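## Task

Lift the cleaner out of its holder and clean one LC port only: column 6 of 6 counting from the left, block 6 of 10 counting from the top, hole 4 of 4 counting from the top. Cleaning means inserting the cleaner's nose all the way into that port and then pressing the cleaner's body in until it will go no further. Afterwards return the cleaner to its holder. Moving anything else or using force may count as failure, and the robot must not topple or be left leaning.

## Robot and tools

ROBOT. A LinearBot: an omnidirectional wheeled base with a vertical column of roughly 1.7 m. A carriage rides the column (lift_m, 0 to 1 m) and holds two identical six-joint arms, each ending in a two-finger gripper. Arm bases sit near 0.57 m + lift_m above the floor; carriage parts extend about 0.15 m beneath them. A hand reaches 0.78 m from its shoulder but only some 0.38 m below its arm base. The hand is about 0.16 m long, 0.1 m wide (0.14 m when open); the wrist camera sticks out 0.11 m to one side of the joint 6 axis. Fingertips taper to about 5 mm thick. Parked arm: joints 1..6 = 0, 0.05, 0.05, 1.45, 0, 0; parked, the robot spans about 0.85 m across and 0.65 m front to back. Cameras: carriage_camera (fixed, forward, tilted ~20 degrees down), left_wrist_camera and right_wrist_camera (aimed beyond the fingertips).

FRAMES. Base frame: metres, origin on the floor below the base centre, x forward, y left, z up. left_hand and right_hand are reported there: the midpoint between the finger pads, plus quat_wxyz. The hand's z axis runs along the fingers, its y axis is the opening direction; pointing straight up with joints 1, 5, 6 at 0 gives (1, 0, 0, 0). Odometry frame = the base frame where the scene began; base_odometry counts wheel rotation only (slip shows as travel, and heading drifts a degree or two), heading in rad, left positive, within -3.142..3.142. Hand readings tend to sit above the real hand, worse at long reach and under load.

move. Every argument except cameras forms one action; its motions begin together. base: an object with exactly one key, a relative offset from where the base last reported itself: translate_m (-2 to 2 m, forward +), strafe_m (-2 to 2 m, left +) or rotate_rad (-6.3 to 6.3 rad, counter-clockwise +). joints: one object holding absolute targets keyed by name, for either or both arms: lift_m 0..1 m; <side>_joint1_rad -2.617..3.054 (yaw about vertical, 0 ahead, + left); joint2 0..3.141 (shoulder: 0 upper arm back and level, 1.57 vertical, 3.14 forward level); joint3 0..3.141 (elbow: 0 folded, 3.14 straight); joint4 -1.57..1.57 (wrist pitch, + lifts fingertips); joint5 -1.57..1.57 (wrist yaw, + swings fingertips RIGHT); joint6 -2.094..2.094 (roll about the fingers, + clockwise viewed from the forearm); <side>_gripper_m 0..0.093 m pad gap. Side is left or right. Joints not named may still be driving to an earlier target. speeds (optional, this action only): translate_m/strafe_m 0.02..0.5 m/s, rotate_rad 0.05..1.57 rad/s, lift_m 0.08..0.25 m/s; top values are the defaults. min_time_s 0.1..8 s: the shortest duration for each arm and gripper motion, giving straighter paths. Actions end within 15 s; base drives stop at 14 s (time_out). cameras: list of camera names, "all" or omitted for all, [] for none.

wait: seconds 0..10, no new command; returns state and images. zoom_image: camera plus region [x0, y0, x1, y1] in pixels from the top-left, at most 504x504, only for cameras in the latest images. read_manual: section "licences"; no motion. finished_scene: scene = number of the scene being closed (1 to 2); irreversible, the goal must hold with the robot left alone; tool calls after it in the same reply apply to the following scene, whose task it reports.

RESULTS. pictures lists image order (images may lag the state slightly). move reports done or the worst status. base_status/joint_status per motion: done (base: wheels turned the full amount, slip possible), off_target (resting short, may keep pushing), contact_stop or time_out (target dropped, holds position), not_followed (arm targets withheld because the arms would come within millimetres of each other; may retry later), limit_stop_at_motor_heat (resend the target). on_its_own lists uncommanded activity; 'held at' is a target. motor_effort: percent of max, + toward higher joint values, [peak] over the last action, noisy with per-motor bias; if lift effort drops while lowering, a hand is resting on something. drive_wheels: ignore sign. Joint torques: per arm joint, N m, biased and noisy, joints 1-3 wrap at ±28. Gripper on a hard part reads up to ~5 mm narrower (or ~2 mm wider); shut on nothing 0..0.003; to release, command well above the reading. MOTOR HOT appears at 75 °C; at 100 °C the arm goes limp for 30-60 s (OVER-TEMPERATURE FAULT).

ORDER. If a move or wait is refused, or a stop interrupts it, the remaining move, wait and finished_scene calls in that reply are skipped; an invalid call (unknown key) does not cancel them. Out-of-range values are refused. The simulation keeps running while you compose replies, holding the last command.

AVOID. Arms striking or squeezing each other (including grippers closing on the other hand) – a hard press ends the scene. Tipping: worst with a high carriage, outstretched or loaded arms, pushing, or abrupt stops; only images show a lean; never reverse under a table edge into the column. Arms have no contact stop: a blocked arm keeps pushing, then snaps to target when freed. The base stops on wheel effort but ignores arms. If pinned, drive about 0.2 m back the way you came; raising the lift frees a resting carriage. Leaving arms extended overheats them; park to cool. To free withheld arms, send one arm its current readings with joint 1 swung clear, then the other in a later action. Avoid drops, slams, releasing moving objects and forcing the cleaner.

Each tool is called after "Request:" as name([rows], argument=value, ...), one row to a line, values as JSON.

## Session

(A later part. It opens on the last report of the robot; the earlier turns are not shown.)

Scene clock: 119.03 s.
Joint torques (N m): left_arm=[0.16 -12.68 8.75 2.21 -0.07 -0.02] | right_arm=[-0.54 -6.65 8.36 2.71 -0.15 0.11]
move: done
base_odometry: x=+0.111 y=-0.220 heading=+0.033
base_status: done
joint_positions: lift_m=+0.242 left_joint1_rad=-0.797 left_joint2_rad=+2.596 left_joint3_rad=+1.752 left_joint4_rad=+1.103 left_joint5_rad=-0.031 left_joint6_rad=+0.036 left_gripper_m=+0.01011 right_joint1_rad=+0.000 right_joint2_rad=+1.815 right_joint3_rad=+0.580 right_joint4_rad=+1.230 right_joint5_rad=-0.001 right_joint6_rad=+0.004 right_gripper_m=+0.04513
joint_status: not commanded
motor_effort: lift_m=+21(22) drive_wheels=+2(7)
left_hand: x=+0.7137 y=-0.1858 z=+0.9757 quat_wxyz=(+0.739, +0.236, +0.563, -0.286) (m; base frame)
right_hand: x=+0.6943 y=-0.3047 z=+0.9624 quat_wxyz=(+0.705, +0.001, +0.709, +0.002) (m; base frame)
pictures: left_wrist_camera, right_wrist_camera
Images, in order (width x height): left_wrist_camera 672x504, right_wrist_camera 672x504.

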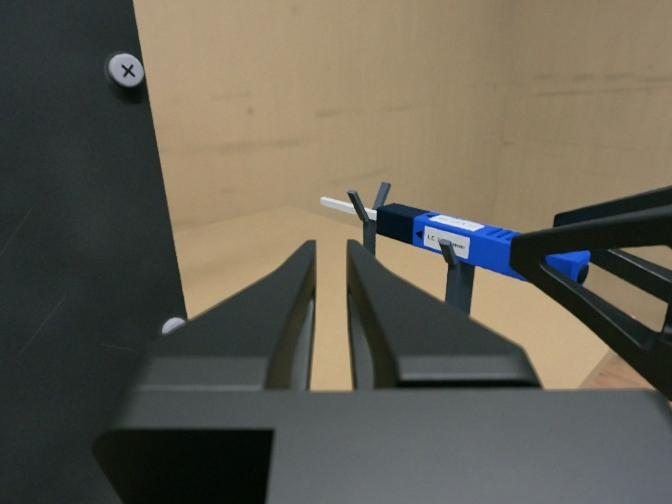

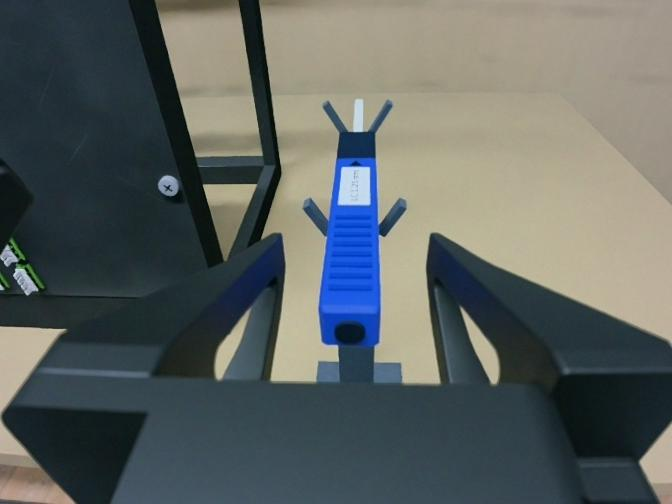

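Request:
move(joints={"right_gripper_m": 0.019}, min_time_s=2, cameras=["right_wrist_camera"])

Request:
move(joints={"right_gripper_m": 0.009}, min_time_s=2, cameras=["left_wrist_camera", "right_wrist_camera"])

Request:
zoom_image(camera="right_wrist_camera", region=[270, 80, 440, 330])

Request:
zoom_image(camera="left_wrist_camera", region=[310, 160, 540, 310])

Scene clock: 128.70 s.
Joint torques (N m): left_arm=[0.16 -12.57 8.69 2.2 -0.08 -0.02] | right_arm=[-0.62 -6.64 8.39 2.69 -0.15 0.11]
move: done
base_odometry: x=+0.111 y=-0.220 heading=+0.033
base_status: not commanded
joint_positions: lift_m=+0.242 left_joint1_rad=-0.797 left_joint2_rad=+2.596 left_joint3_rad=+1.752 left_joint4_rad=+1.103 left_joint5_rad=-0.031 left_joint6_rad=+0.036 left_gripper_m=+0.01011 right_joint1_rad=+0.000 right_joint2_rad=+1.815 right_joint3_rad=+0.580 right_joint4_rad=+1.230 right_joint5_rad=-0.001 right_joint6_rad=+0.004 right_gripper_m=+0.01914
joint_status: all done
motor_effort: lift_m=+20(21) drive_wheels=+2(3)
left_hand: x=+0.7137 y=-0.1858 z=+0.9757 quat_wxyz=(+0.739, +0.236, +0.563, -0.286) (m; base frame)
right_hand: x=+0.6943 y=-0.3047 z=+0.9624 quat_wxyz=(+0.705, +0.001, +0.709, +0.002) (m; base frame)
pictures: right_wrist_camera
Images, in order (width x height): right_wrist_camera 672x504.

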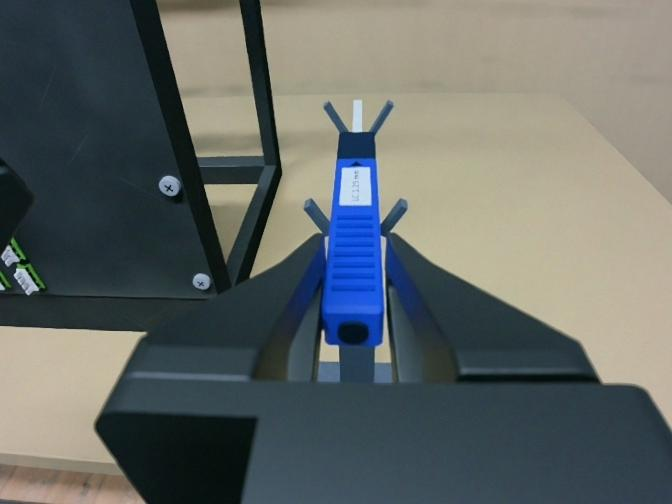

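Scene clock: 130.97 s.
Joint torques (N m): left_arm=[0.16 -12.59 8.62 2.21 -0.07 -0.01] | right_arm=[-0.64 -6.63 8.38 2.69 -0.16 0.11]
move: off_target
base_odometry: x=+0.111 y=-0.220 heading=+0.033
base_status: not commanded
joint_positions: lift_m=+0.242 left_joint1_rad=-0.797 left_joint2_rad=+2.596 left_joint3_rad=+1.752 left_joint4_rad=+1.103 left_joint5_rad=-0.031 left_joint6_rad=+0.036 left_gripper_m=+0.01011 right_joint1_rad=+0.000 right_joint2_rad=+1.815 right_joint3_rad=+0.580 right_joint4_rad=+1.230 right_joint5_rad=-0.001 right_joint6_rad=+0.004 right_gripper_m=+0.01647
joint_status: right_gripper_m off_target (ended at +0.01650, target +0.00900)
motor_effort: lift_m=+20(22) drive_wheels=+2(4)
left_hand: x=+0.7137 y=-0.1858 z=+0.9757 quat_wxyz=(+0.739, +0.236, +0.563, -0.286) (m; base frame)
right_hand: x=+0.6943 y=-0.3047 z=+0.9624 quat_wxyz=(+0.705, +0.001, +0.709, +0.002) (m; base frame)
pictures: left_wrist_camera, right_wrist_camera
Images, in order (width x height): left_wrist_camera 672x504, right_wrist_camera 672x504.

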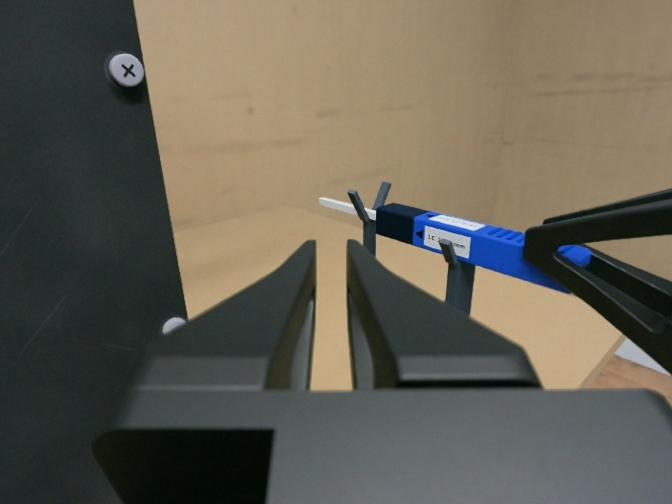

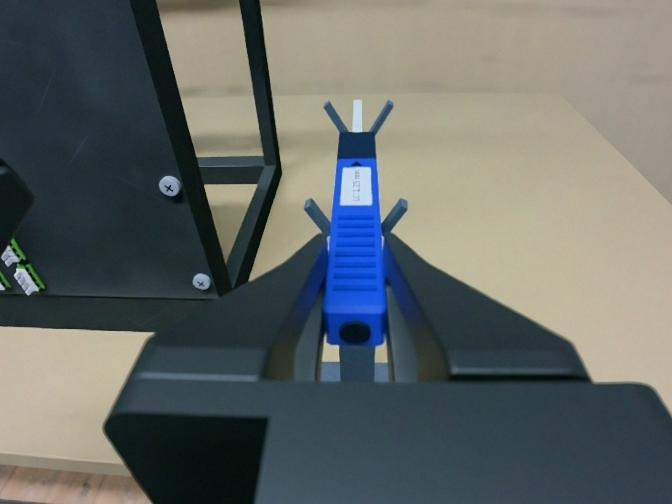

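Scaled by 2.016 from the camera's 672x504 image, which has a finer 960x720 frame.

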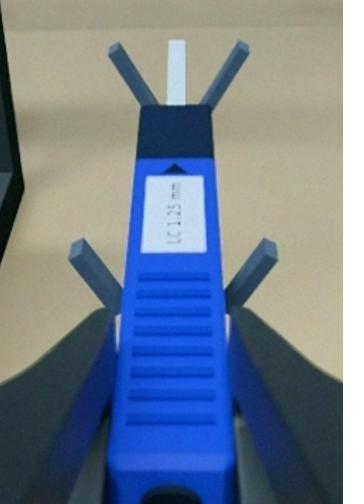

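Scaled by 2.191 from the camera's 672x504 image, which has a finer 960x720 frame.

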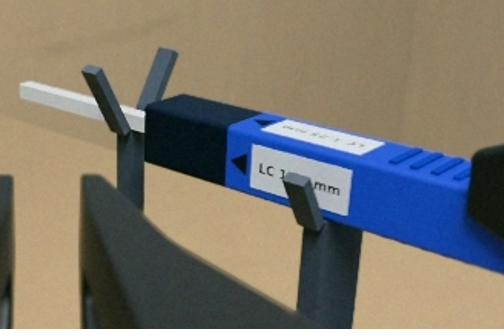

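Request:
move(joints={"lift_m": 0.252}, speeds={"lift_m": 0.08}, cameras=["left_wrist_camera"])

Request:
zoom_image(camera="left_wrist_camera", region=[310, 160, 540, 310])

Request:
move(joints={"lift_m": 0.31}, speeds={"lift_m": 0.15}, cameras=["carriage_camera", "left_wrist_camera", "right_wrist_camera"])

Scene clock: 134.50 s.
Joint torques (N m): left_arm=[0.23 -12.79 8.29 2.18 -0.08 -0.02] | right_arm=[-0.62 -6.67 8.4 2.73 -0.15 0.11]
move: done
base_odometry: x=+0.111 y=-0.220 heading=+0.033
base_status: not commanded
joint_positions: lift_m=+0.252 left_joint1_rad=-0.797 left_joint2_rad=+2.598 left_joint3_rad=+1.756 left_joint4_rad=+1.103 left_joint5_rad=-0.031 left_joint6_rad=+0.036 left_gripper_m=+0.01011 right_joint1_rad=+0.000 right_joint2_rad=+1.815 right_joint3_rad=+0.580 right_joint4_rad=+1.227 right_joint5_rad=-0.001 right_joint6_rad=+0.004 right_gripper_m=+0.01647
joint_status: all done
motor_effort: lift_m=+24(31) drive_wheels=+2(3)
left_hand: x=+0.7139 y=-0.1860 z=+0.9855 quat_wxyz=(+0.740, +0.235, +0.562, -0.286) (m; base frame)
right_hand: x=+0.6943 y=-0.3047 z=+0.9709 quat_wxyz=(+0.704, +0.001, +0.710, +0.002) (m; base frame)
pictures: left_wrist_camera
Images, in order (width x height): left_wrist_camera 672x504.

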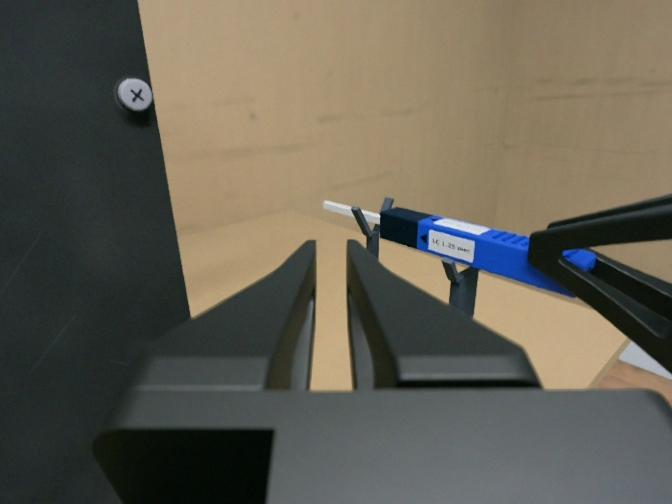

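Scaled by 2.191 from the camera's 672x504 image, which has a finer 960x720 frame.

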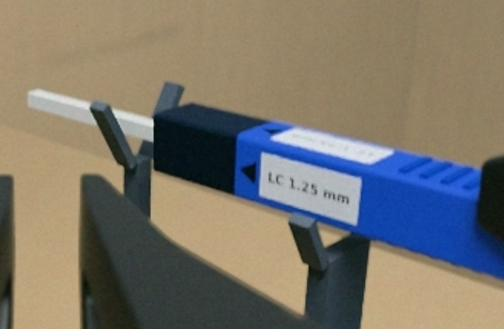

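Scene clock: 135.43 s.
Joint torques (N m): left_arm=[0.14 -13.19 8.16 2.19 -0.07 -0.03] | right_arm=[-0.61 -6.83 8.38 2.72 -0.16 0.11]
move: done
base_odometry: x=+0.111 y=-0.220 heading=+0.033
base_status: not commanded
joint_positions: lift_m=+0.310 left_joint1_rad=-0.797 left_joint2_rad=+2.602 left_joint3_rad=+1.757 left_joint4_rad=+1.104 left_joint5_rad=-0.031 left_joint6_rad=+0.036 left_gripper_m=+0.01011 right_joint1_rad=+0.000 right_joint2_rad=+1.817 right_joint3_rad=+0.580 right_joint4_rad=+1.226 right_joint5_rad=-0.001 right_joint6_rad=+0.004 right_gripper_m=+0.01647
joint_status: all done
motor_effort: lift_m=+23(30) drive_wheels=+0(4)
left_hand: x=+0.7141 y=-0.1862 z=+1.0414 quat_wxyz=(+0.739, +0.235, +0.563, -0.286) (m; base frame)
right_hand: x=+0.6944 y=-0.3047 z=+1.0281 quat_wxyz=(+0.703, +0.001, +0.711, +0.002) (m; base frame)
pictures: carriage_camera, left_wrist_camera, right_wrist_camera
Images, in order (width x height): carriage_camera 672x504, left_wrist_camera 672x504, right_wrist_camera 672x504.

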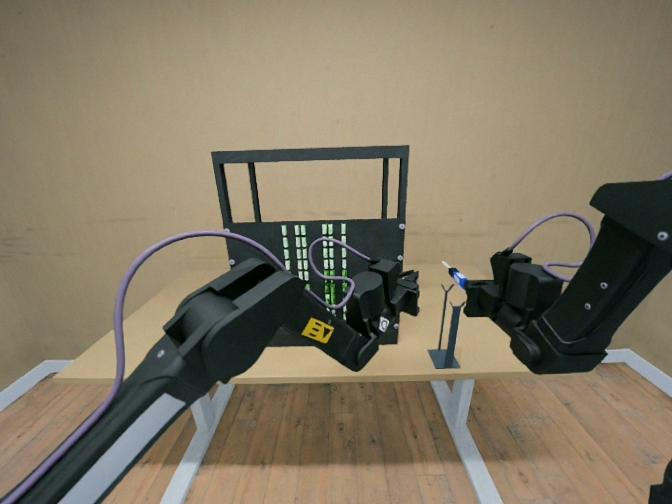

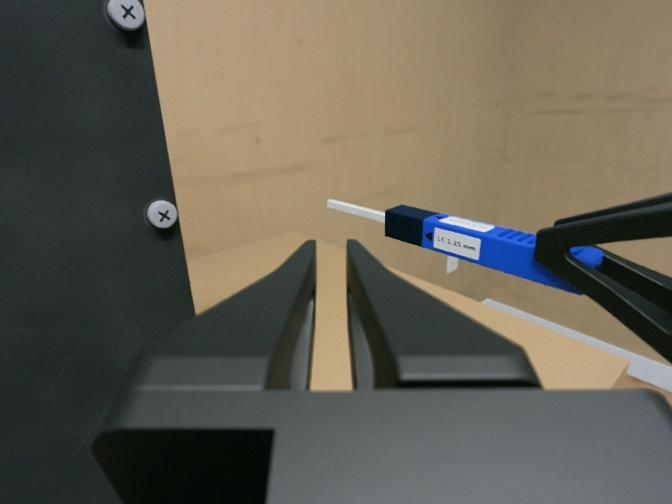

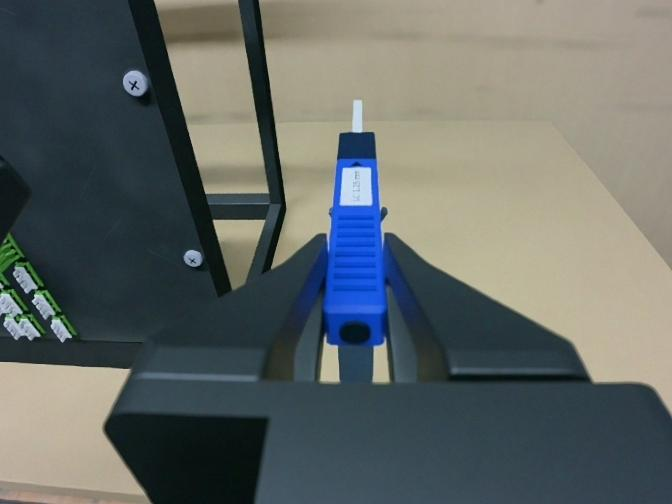

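Request:
zoom_image(camera="left_wrist_camera", region=[310, 180, 490, 315])

Scaled by 2.800 from the camera's 672x504 image, which has a finer 960x720 frame.

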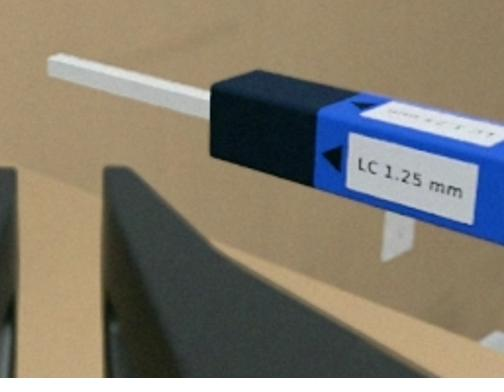

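Request:
move(base={"translate_m": -0.12}, joints={"right_joint4_rad": 1.25}, speeds={"translate_m": 0.15}, cameras=[])

Request:
move(base={"strafe_m": 0.27}, joints={"lift_m": 0.24}, speeds={"strafe_m": 0.12})

Scene clock: 158.50 s.
Joint torques (N m): left_arm=[0.2 -13.19 8.21 2.17 -0.09 -0.03] | right_arm=[-0.55 -6.8 8.38 2.85 -0.15 0.11]
move: done
base_odometry: x=-0.009 y=-0.224 heading=+0.032
base_status: done
joint_positions: lift_m=+0.310 left_joint1_rad=-0.798 left_joint2_rad=+2.602 left_joint3_rad=+1.757 left_joint4_rad=+1.104 left_joint5_rad=-0.031 left_joint6_rad=+0.036 left_gripper_m=+0.01011 right_joint1_rad=+0.000 right_joint2_rad=+1.817 right_joint3_rad=+0.580 right_joint4_rad=+1.238 right_joint5_rad=-0.001 right_joint6_rad=+0.004 right_gripper_m=+0.01647
joint_status: all done
motor_effort: lift_m=+23(26) drive_wheels=+10(11)
left_hand: x=+0.7139 y=-0.1864 z=+1.0414 quat_wxyz=(+0.739, +0.236, +0.563, -0.286) (m; base frame)
right_hand: x=+0.6944 y=-0.3047 z=+1.0311 quat_wxyz=(+0.708, +0.001, +0.706, +0.002) (m; base frame)
pictures: none
No camera images: "cameras" was empty.

Scene clock: 161.53 s.
Joint torques (N m): left_arm=[0.27 -13.49 7.94 2.27 -0.09 -0.03] | right_arm=[-0.51 -6.84 8.23 2.83 -0.17 0.11]
move: done
base_odometry: x=-0.018 y=+0.046 heading=+0.033
base_status: done
joint_positions: lift_m=+0.240 left_joint1_rad=-0.798 left_joint2_rad=+2.605 left_joint3_rad=+1.760 left_joint4_rad=+1.099 left_joint5_rad=-0.031 left_joint6_rad=+0.037 left_gripper_m=+0.01011 right_joint1_rad=-0.001 right_joint2_rad=+1.818 right_joint3_rad=+0.582 right_joint4_rad=+1.239 right_joint5_rad=+0.000 right_joint6_rad=+0.004 right_gripper_m=+0.01647
joint_status: all done
motor_effort: lift_m=+21(24) drive_wheels=-1(10)
left_hand: x=+0.7140 y=-0.1873 z=+0.9699 quat_wxyz=(+0.738, +0.237, +0.564, -0.285) (m; base frame)
right_hand: x=+0.6948 y=-0.3053 z=+0.9620 quat_wxyz=(+0.708, +0.002, +0.706, +0.001) (m; base frame)
pictures: carriage_camera, left_wrist_camera, right_wrist_camera
Images, in order (width x height): carriage_camera 672x504, left_wrist_camera 672x504, right_wrist_camera 672x504.

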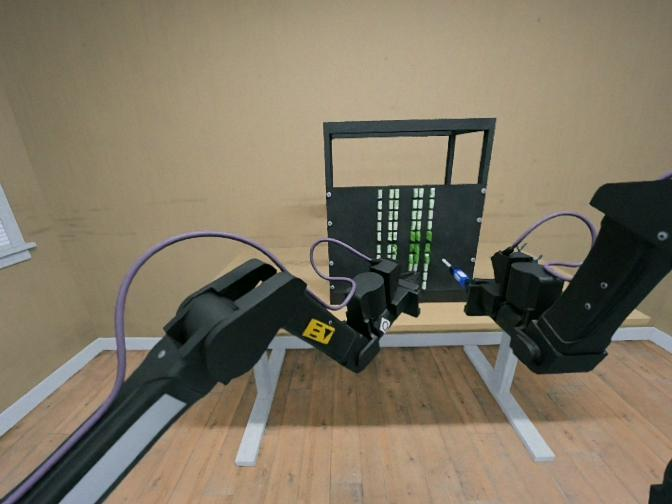

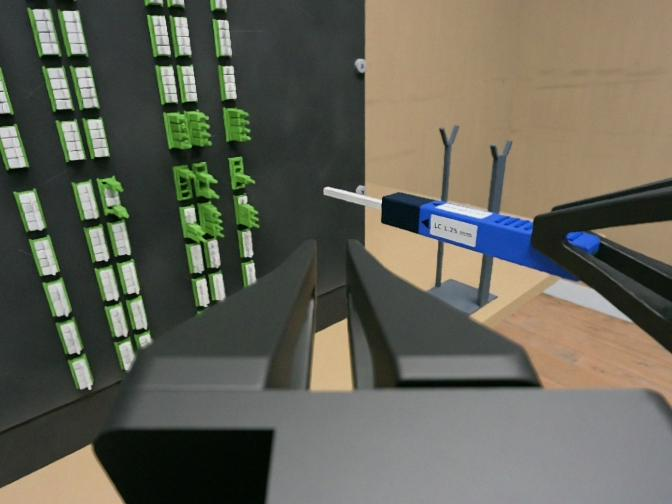

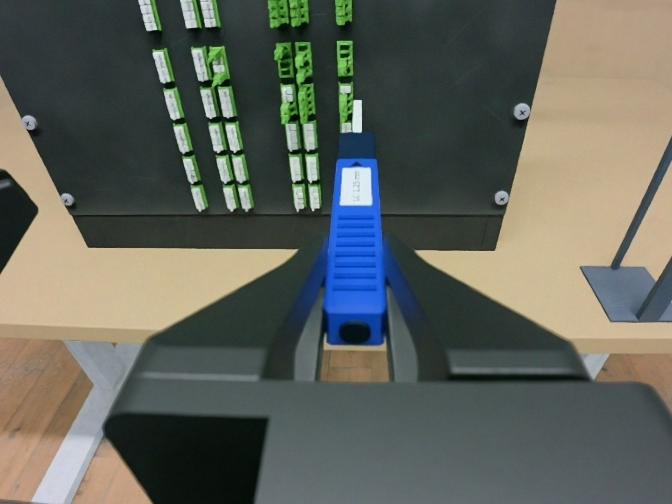

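Request:
zoom_image(camera="right_wrist_camera", region=[310, 0, 410, 140])

Request:
zoom_image(camera="left_wrist_camera", region=[200, 60, 400, 280])

Scaled by 3.600 from the camera's 672x504 image, which has a finer 960x720 frame.

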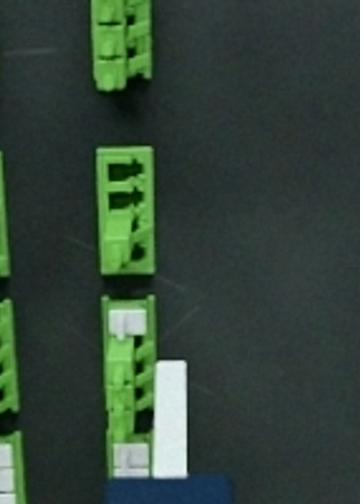

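Scaled by 2.291 from the camera's 672x504 image, which has a finer 960x720 frame.

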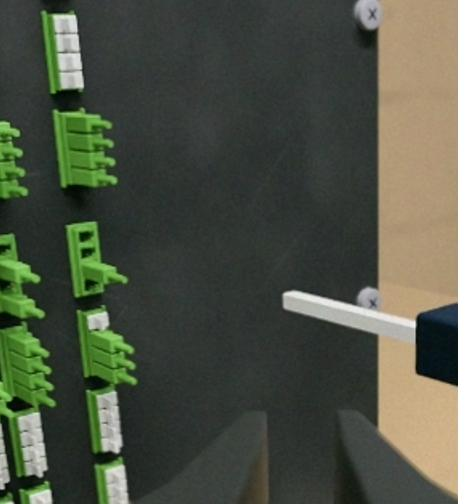

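Request:
zoom_image(camera="right_wrist_camera", region=[330, 35, 362, 82])

Request:
zoom_image(camera="left_wrist_camera", region=[220, 145, 265, 235])

Scaled by 10.723 from the camera's 672x504 image, which has a finer 960x720 frame.

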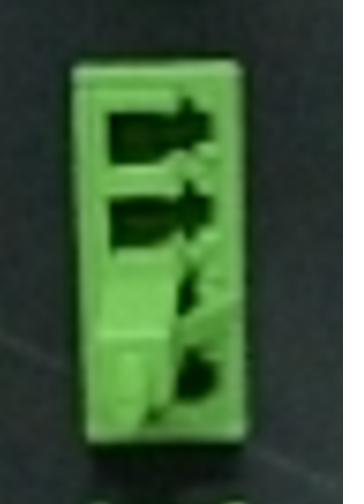

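Scaled by 5.600 from the camera's 672x504 image, which has a finer 960x720 frame.

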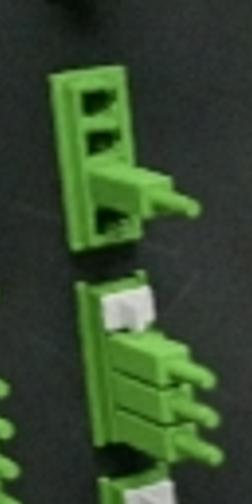

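Request:
zoom_image(camera="carriage_camera", region=[310, 105, 500, 215])

Request:
zoom_image(camera="carriage_camera", region=[310, 215, 500, 325])

Request:
zoom_image(camera="right_wrist_camera", region=[40, 170, 540, 260])

Scaled by 2.653 from the camera's 672x504 image, which has a finer 960x720 frame.

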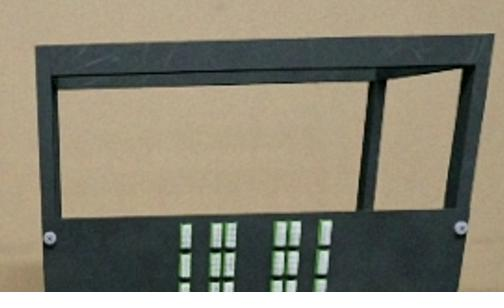

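Scaled by 2.653 from the camera's 672x504 image, which has a finer 960x720 frame.

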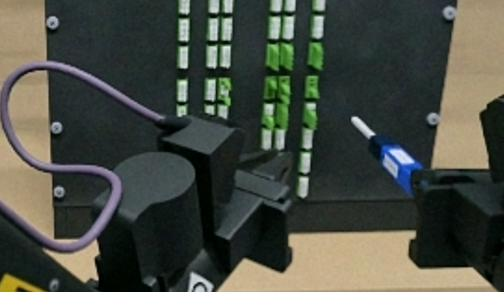

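Scaled by 1.008 from the camera's 672x504 image, which has a finer 960x720 frame.

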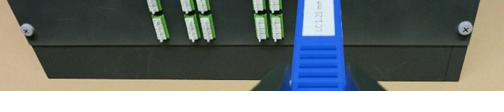

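Request:
zoom_image(camera="right_wrist_camera", region=[0, 90, 120, 220])

Request:
zoom_image(camera="right_wrist_camera", region=[450, 90, 570, 220])

Request:
zoom_image(camera="right_wrist_camera", region=[310, 20, 410, 140])

Request:
move(base={"translate_m": 0.04}, speeds={"translate_m": 0.06}, cameras=["left_wrist_camera", "right_wrist_camera"])

Request:
zoom_image(camera="right_wrist_camera", region=[0, 90, 120, 220])

Request:
zoom_image(camera="right_wrist_camera", region=[450, 90, 570, 220])

Request:
zoom_image(camera="right_wrist_camera", region=[310, 20, 410, 140])

Scaled by 3.877 from the camera's 672x504 image, which has a finer 960x720 frame.

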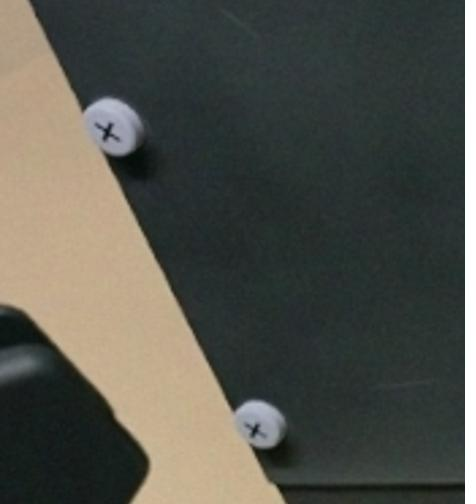

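Scaled by 3.877 from the camera's 672x504 image, which has a finer 960x720 frame.

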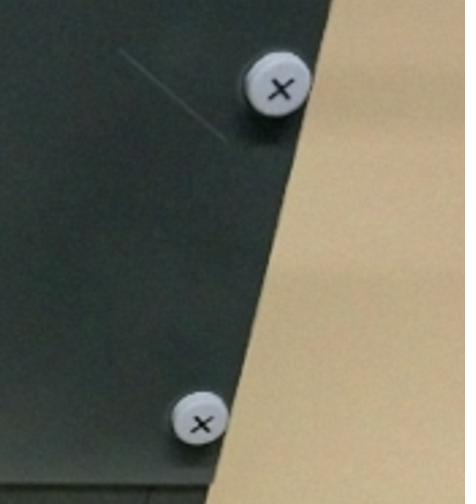

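Scaled by 4.200 from the camera's 672x504 image, which has a finer 960x720 frame.

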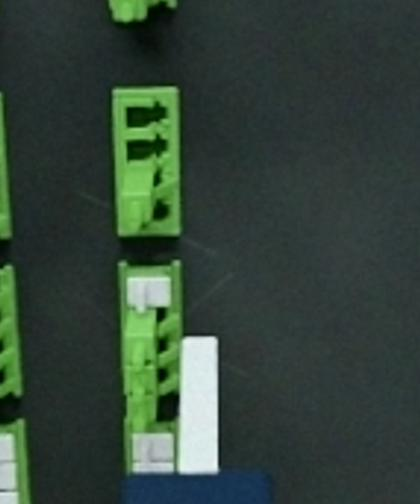

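Scene clock: 210.97 s.
Joint torques (N m): left_arm=[0.16 -13.46 7.98 2.21 -0.08 -0.03] | right_arm=[-0.58 -6.87 8.18 2.8 -0.17 0.11]
move: done
base_odometry: x=+0.022 y=+0.047 heading=+0.033
base_status: done
joint_positions: lift_m=+0.240 left_joint1_rad=-0.797 left_joint2_rad=+2.605 left_joint3_rad=+1.760 left_joint4_rad=+1.101 left_joint5_rad=-0.032 left_joint6_rad=+0.037 left_gripper_m=+0.01011 right_joint1_rad=-0.001 right_joint2_rad=+1.818 right_joint3_rad=+0.582 right_joint4_rad=+1.242 right_joint5_rad=+0.000 right_joint6_rad=+0.004 right_gripper_m=+0.01647
joint_status: not commanded
motor_effort: lift_m=+21(23) drive_wheels=-4(9)
left_hand: x=+0.7145 y=-0.1866 z=+0.9705 quat_wxyz=(+0.739, +0.236, +0.564, -0.285) (m; base frame)
right_hand: x=+0.6948 y=-0.3053 z=+0.9628 quat_wxyz=(+0.709, +0.002, +0.705, +0.001) (m; base frame)
pictures: left_wrist_camera, right_wrist_camera
Images, in order (width x height): left_wrist_camera 672x504, right_wrist_camera 672x504.

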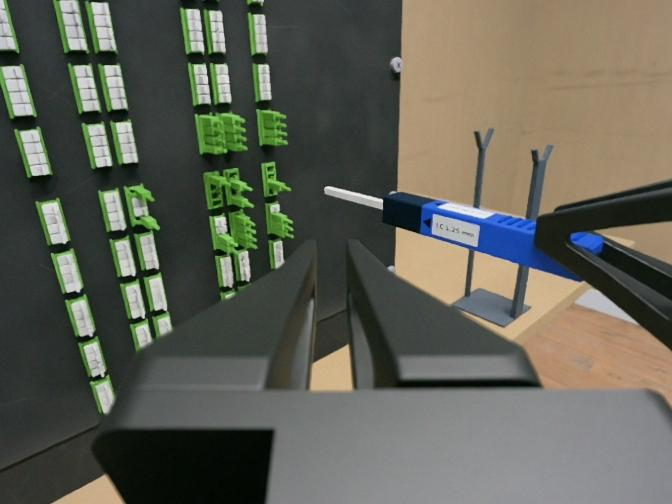

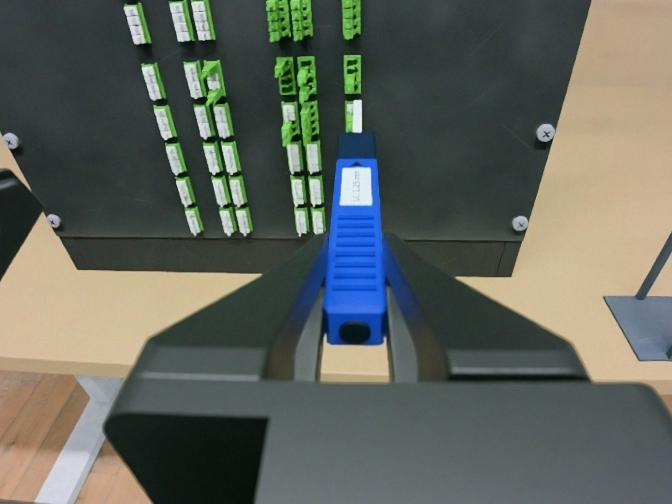

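Scaled by 3.877 from the camera's 672x504 image, which has a finer 960x720 frame.

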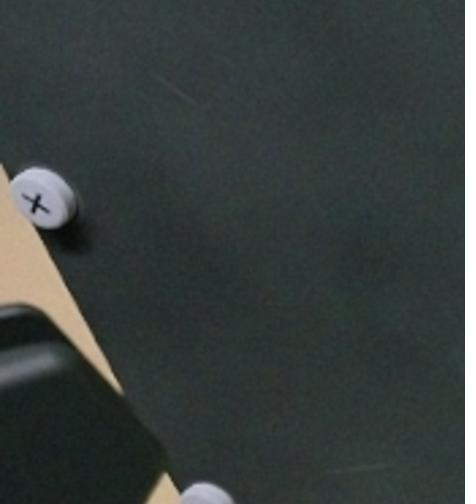

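Scaled by 3.877 from the camera's 672x504 image, which has a finer 960x720 frame.

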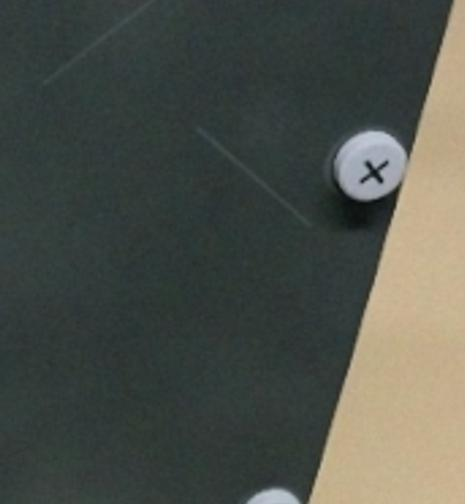

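Scaled by 4.200 from the camera's 672x504 image, which has a finer 960x720 frame.

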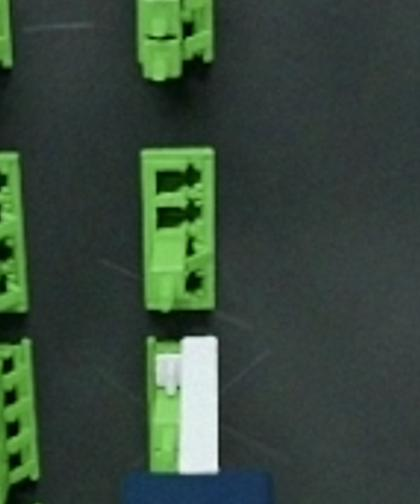

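Request:
move(base={"translate_m": 0.018}, speeds={"translate_m": 0.04}, cameras=["left_wrist_camera", "right_wrist_camera"])

Request:
zoom_image(camera="right_wrist_camera", region=[0, 90, 120, 220])

Request:
zoom_image(camera="right_wrist_camera", region=[500, 90, 620, 220])

Request:
zoom_image(camera="right_wrist_camera", region=[310, 20, 410, 140])

Scene clock: 228.87 s.
Joint torques (N m): left_arm=[0.08 -13.49 7.82 2.24 -0.06 -0.03] | right_arm=[-0.53 -6.91 8.23 2.8 -0.17 0.11]
move: done
base_odometry: x=+0.040 y=+0.048 heading=+0.034
base_status: done
joint_positions: lift_m=+0.240 left_joint1_rad=-0.795 left_joint2_rad=+2.605 left_joint3_rad=+1.760 left_joint4_rad=+1.102 left_joint5_rad=-0.032 left_joint6_rad=+0.037 left_gripper_m=+0.01011 right_joint1_rad=-0.001 right_joint2_rad=+1.818 right_joint3_rad=+0.582 right_joint4_rad=+1.243 right_joint5_rad=+0.000 right_joint6_rad=+0.004 right_gripper_m=+0.01647
joint_status: not commanded
motor_effort: lift_m=+21(24) drive_wheels=-5(14)
left_hand: x=+0.7155 y=-0.1855 z=+0.9707 quat_wxyz=(+0.739, +0.235, +0.564, -0.284) (m; base frame)
right_hand: x=+0.6948 y=-0.3053 z=+0.9631 quat_wxyz=(+0.710, +0.002, +0.704, +0.001) (m; base frame)
pictures: left_wrist_camera, right_wrist_camera
Images, in order (width x height): left_wrist_camera 672x504, right_wrist_camera 672x504.

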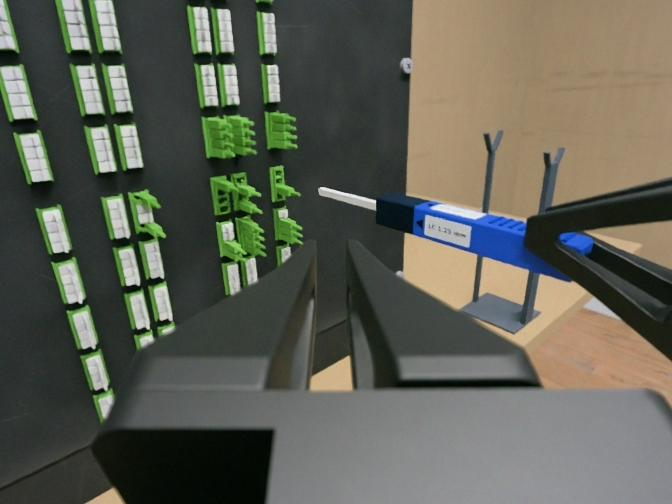

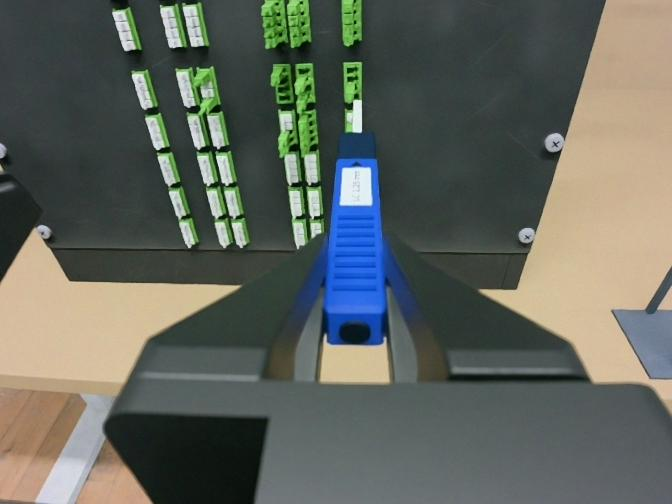

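Scaled by 3.877 from the camera's 672x504 image, which has a finer 960x720 frame.

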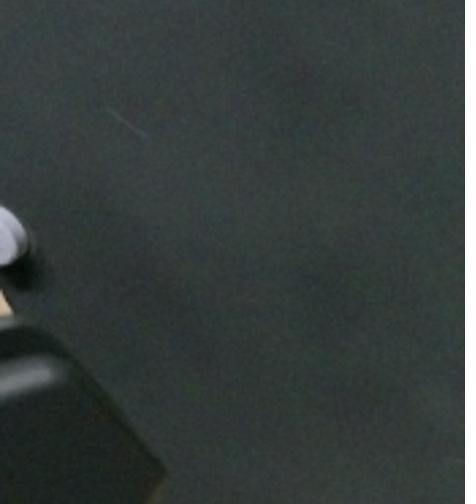

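Scaled by 3.877 from the camera's 672x504 image, which has a finer 960x720 frame.

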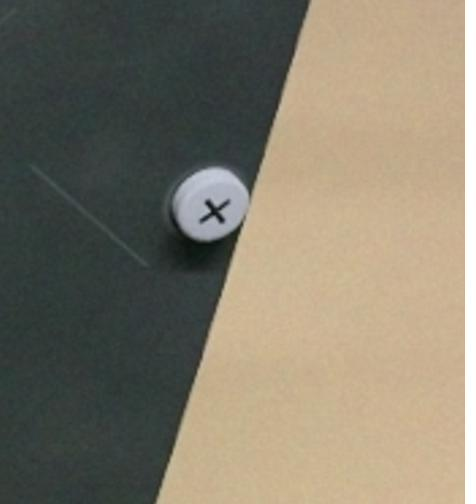

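Scaled by 4.200 from the camera's 672x504 image, which has a finer 960x720 frame.

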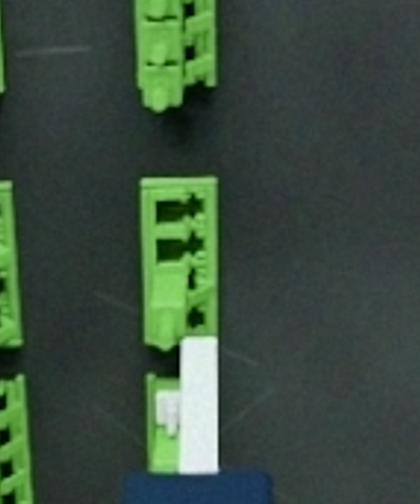

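Request:
move(cameras=["left_wrist_camera","right_wrist_camera"])

Request:
zoom_image(camera="right_wrist_camera", region=[300, 30, 420, 150])

Request:
zoom_image(camera="left_wrist_camera", region=[260, 60, 500, 300])

Scene clock: 261.40 s.
Joint torques (N m): left_arm=[0.03 -13.42 7.86 2.22 -0.07 -0.02] | right_arm=[-0.57 -6.9 8.23 2.78 -0.16 0.11]
base_odometry: x=+0.040 y=+0.048 heading=+0.034
base_status: done
joint_positions: lift_m=+0.240 left_joint1_rad=-0.795 left_joint2_rad=+2.605 left_joint3_rad=+1.760 left_joint4_rad=+1.102 left_joint5_rad=-0.032 left_joint6_rad=+0.037 left_gripper_m=+0.01011 right_joint1_rad=-0.001 right_joint2_rad=+1.818 right_joint3_rad=+0.582 right_joint4_rad=+1.243 right_joint5_rad=+0.000 right_joint6_rad=+0.004 right_gripper_m=+0.01647
joint_status: not commanded
motor_effort: lift_m=+21(24) drive_wheels=-4(14)
left_hand: x=+0.7155 y=-0.1855 z=+0.9707 quat_wxyz=(+0.739, +0.235, +0.564, -0.284) (m; base frame)
right_hand: x=+0.6948 y=-0.3053 z=+0.9631 quat_wxyz=(+0.710, +0.002, +0.704, +0.001) (m; base frame)
pictures: left_wrist_camera, right_wrist_camera
Images, in order (width x height): left_wrist_camera 672x504, right_wrist_camera 672x504.

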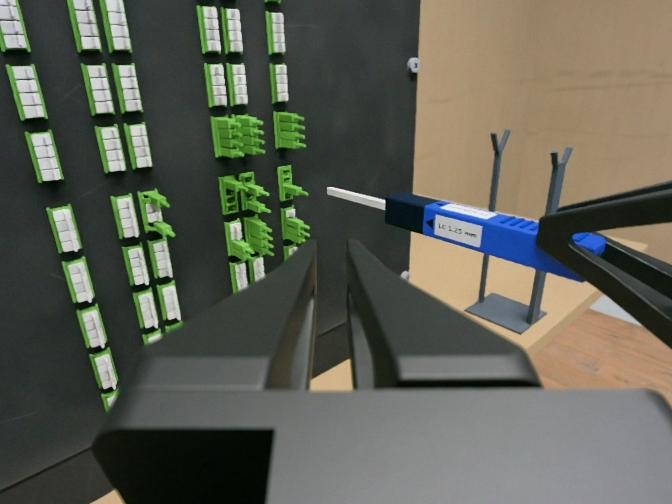

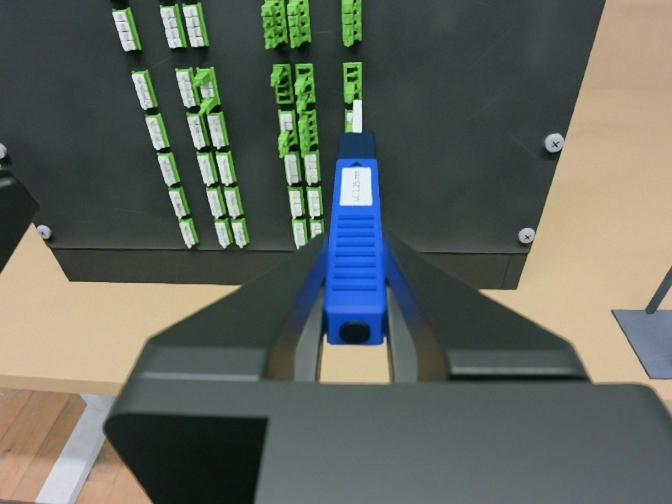

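Scaled by 4.200 from the camera's 672x504 image, which has a finer 960x720 frame.

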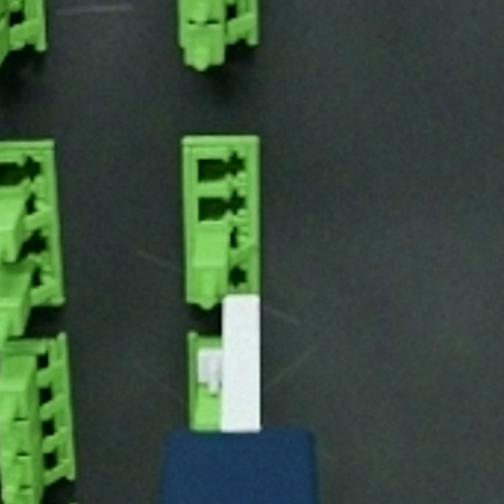

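Scaled by 2.100 from the camera's 672x504 image, which has a finer 960x720 frame.

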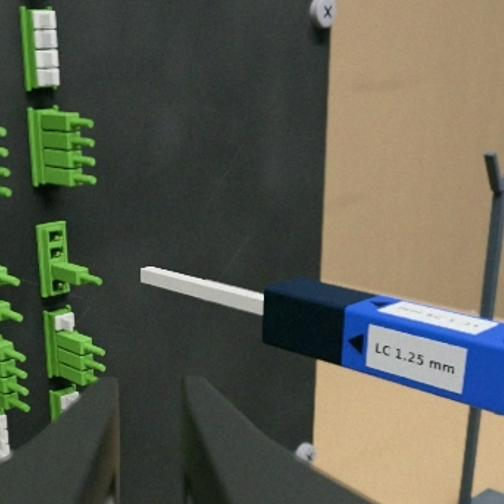

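Request:
move(base={"translate_m": 0.018}, speeds={"translate_m": 0.03}, cameras=["left_wrist_camera","right_wrist_camera"])

Request:
zoom_image(camera="right_wrist_camera", region=[300, 30, 420, 150])

Request:
zoom_image(camera="right_wrist_camera", region=[500, 90, 630, 220])

Request:
zoom_image(camera="left_wrist_camera", region=[260, 120, 400, 260])

Scene clock: 278.53 s.
Joint torques (N m): left_arm=[-0.12 -13.42 7.9 2.19 -0.05 -0.03] | right_arm=[-0.54 -6.91 8.21 2.77 -0.16 0.12]
move: done
base_odometry: x=+0.058 y=+0.049 heading=+0.035
base_status: done
joint_positions: lift_m=+0.240 left_joint1_rad=-0.795 left_joint2_rad=+2.605 left_joint3_rad=+1.760 left_joint4_rad=+1.103 left_joint5_rad=-0.032 left_joint6_rad=+0.037 left_gripper_m=+0.01011 right_joint1_rad=-0.001 right_joint2_rad=+1.818 right_joint3_rad=+0.582 right_joint4_rad=+1.244 right_joint5_rad=+0.000 right_joint6_rad=+0.004 right_gripper_m=+0.01647
joint_status: not commanded
motor_effort: lift_m=+23(23) drive_wheels=-4(11)
left_hand: x=+0.7159 y=-0.1851 z=+0.9708 quat_wxyz=(+0.739, +0.235, +0.564, -0.284) (m; base frame)
right_hand: x=+0.6948 y=-0.3053 z=+0.9632 quat_wxyz=(+0.710, +0.002, +0.704, +0.001) (m; base frame)
pictures: left_wrist_camera, right_wrist_camera
Images, in order (width x height): left_wrist_camera 672x504, right_wrist_camera 672x504.

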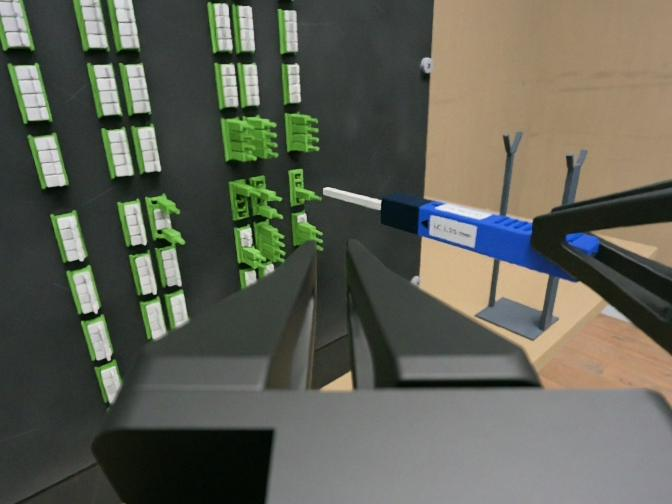

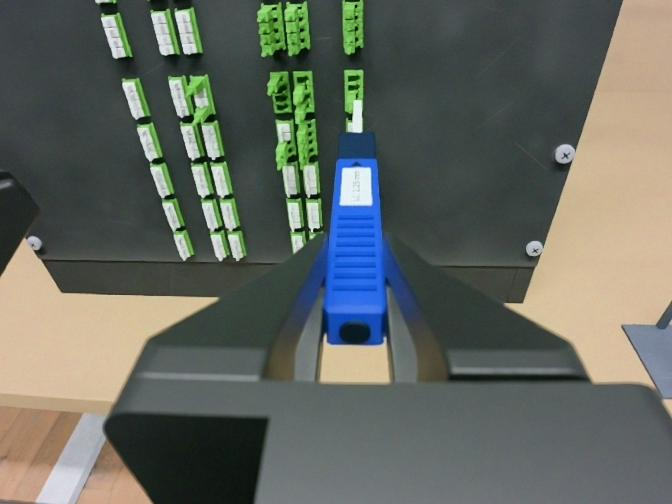

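Scaled by 4.200 from the camera's 672x504 image, which has a finer 960x720 frame.

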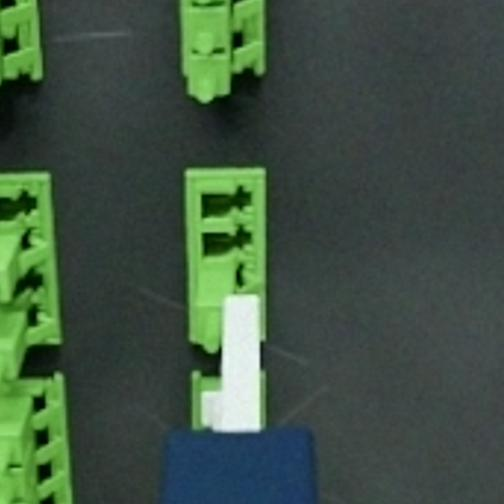

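Scaled by 3.877 from the camera's 672x504 image, which has a finer 960x720 frame.

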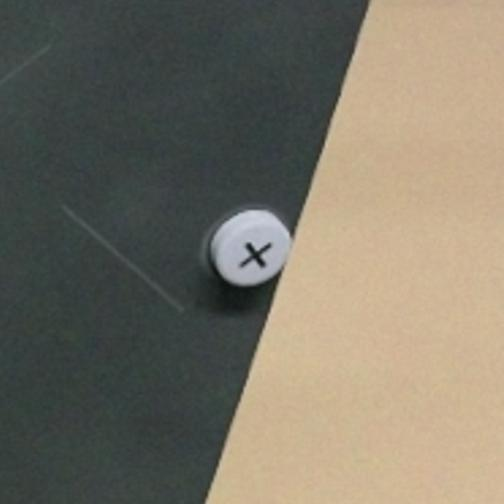

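Scaled by 3.600 from the camera's 672x504 image, which has a finer 960x720 frame.

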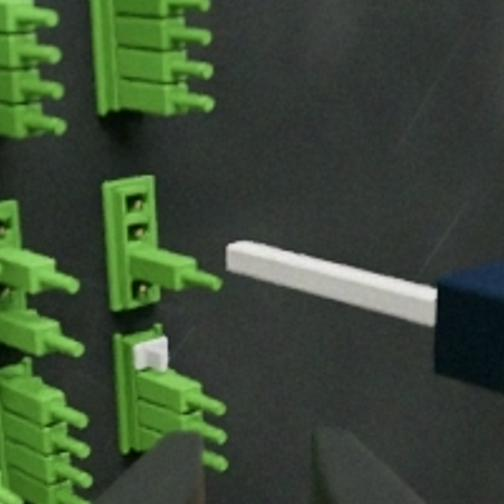

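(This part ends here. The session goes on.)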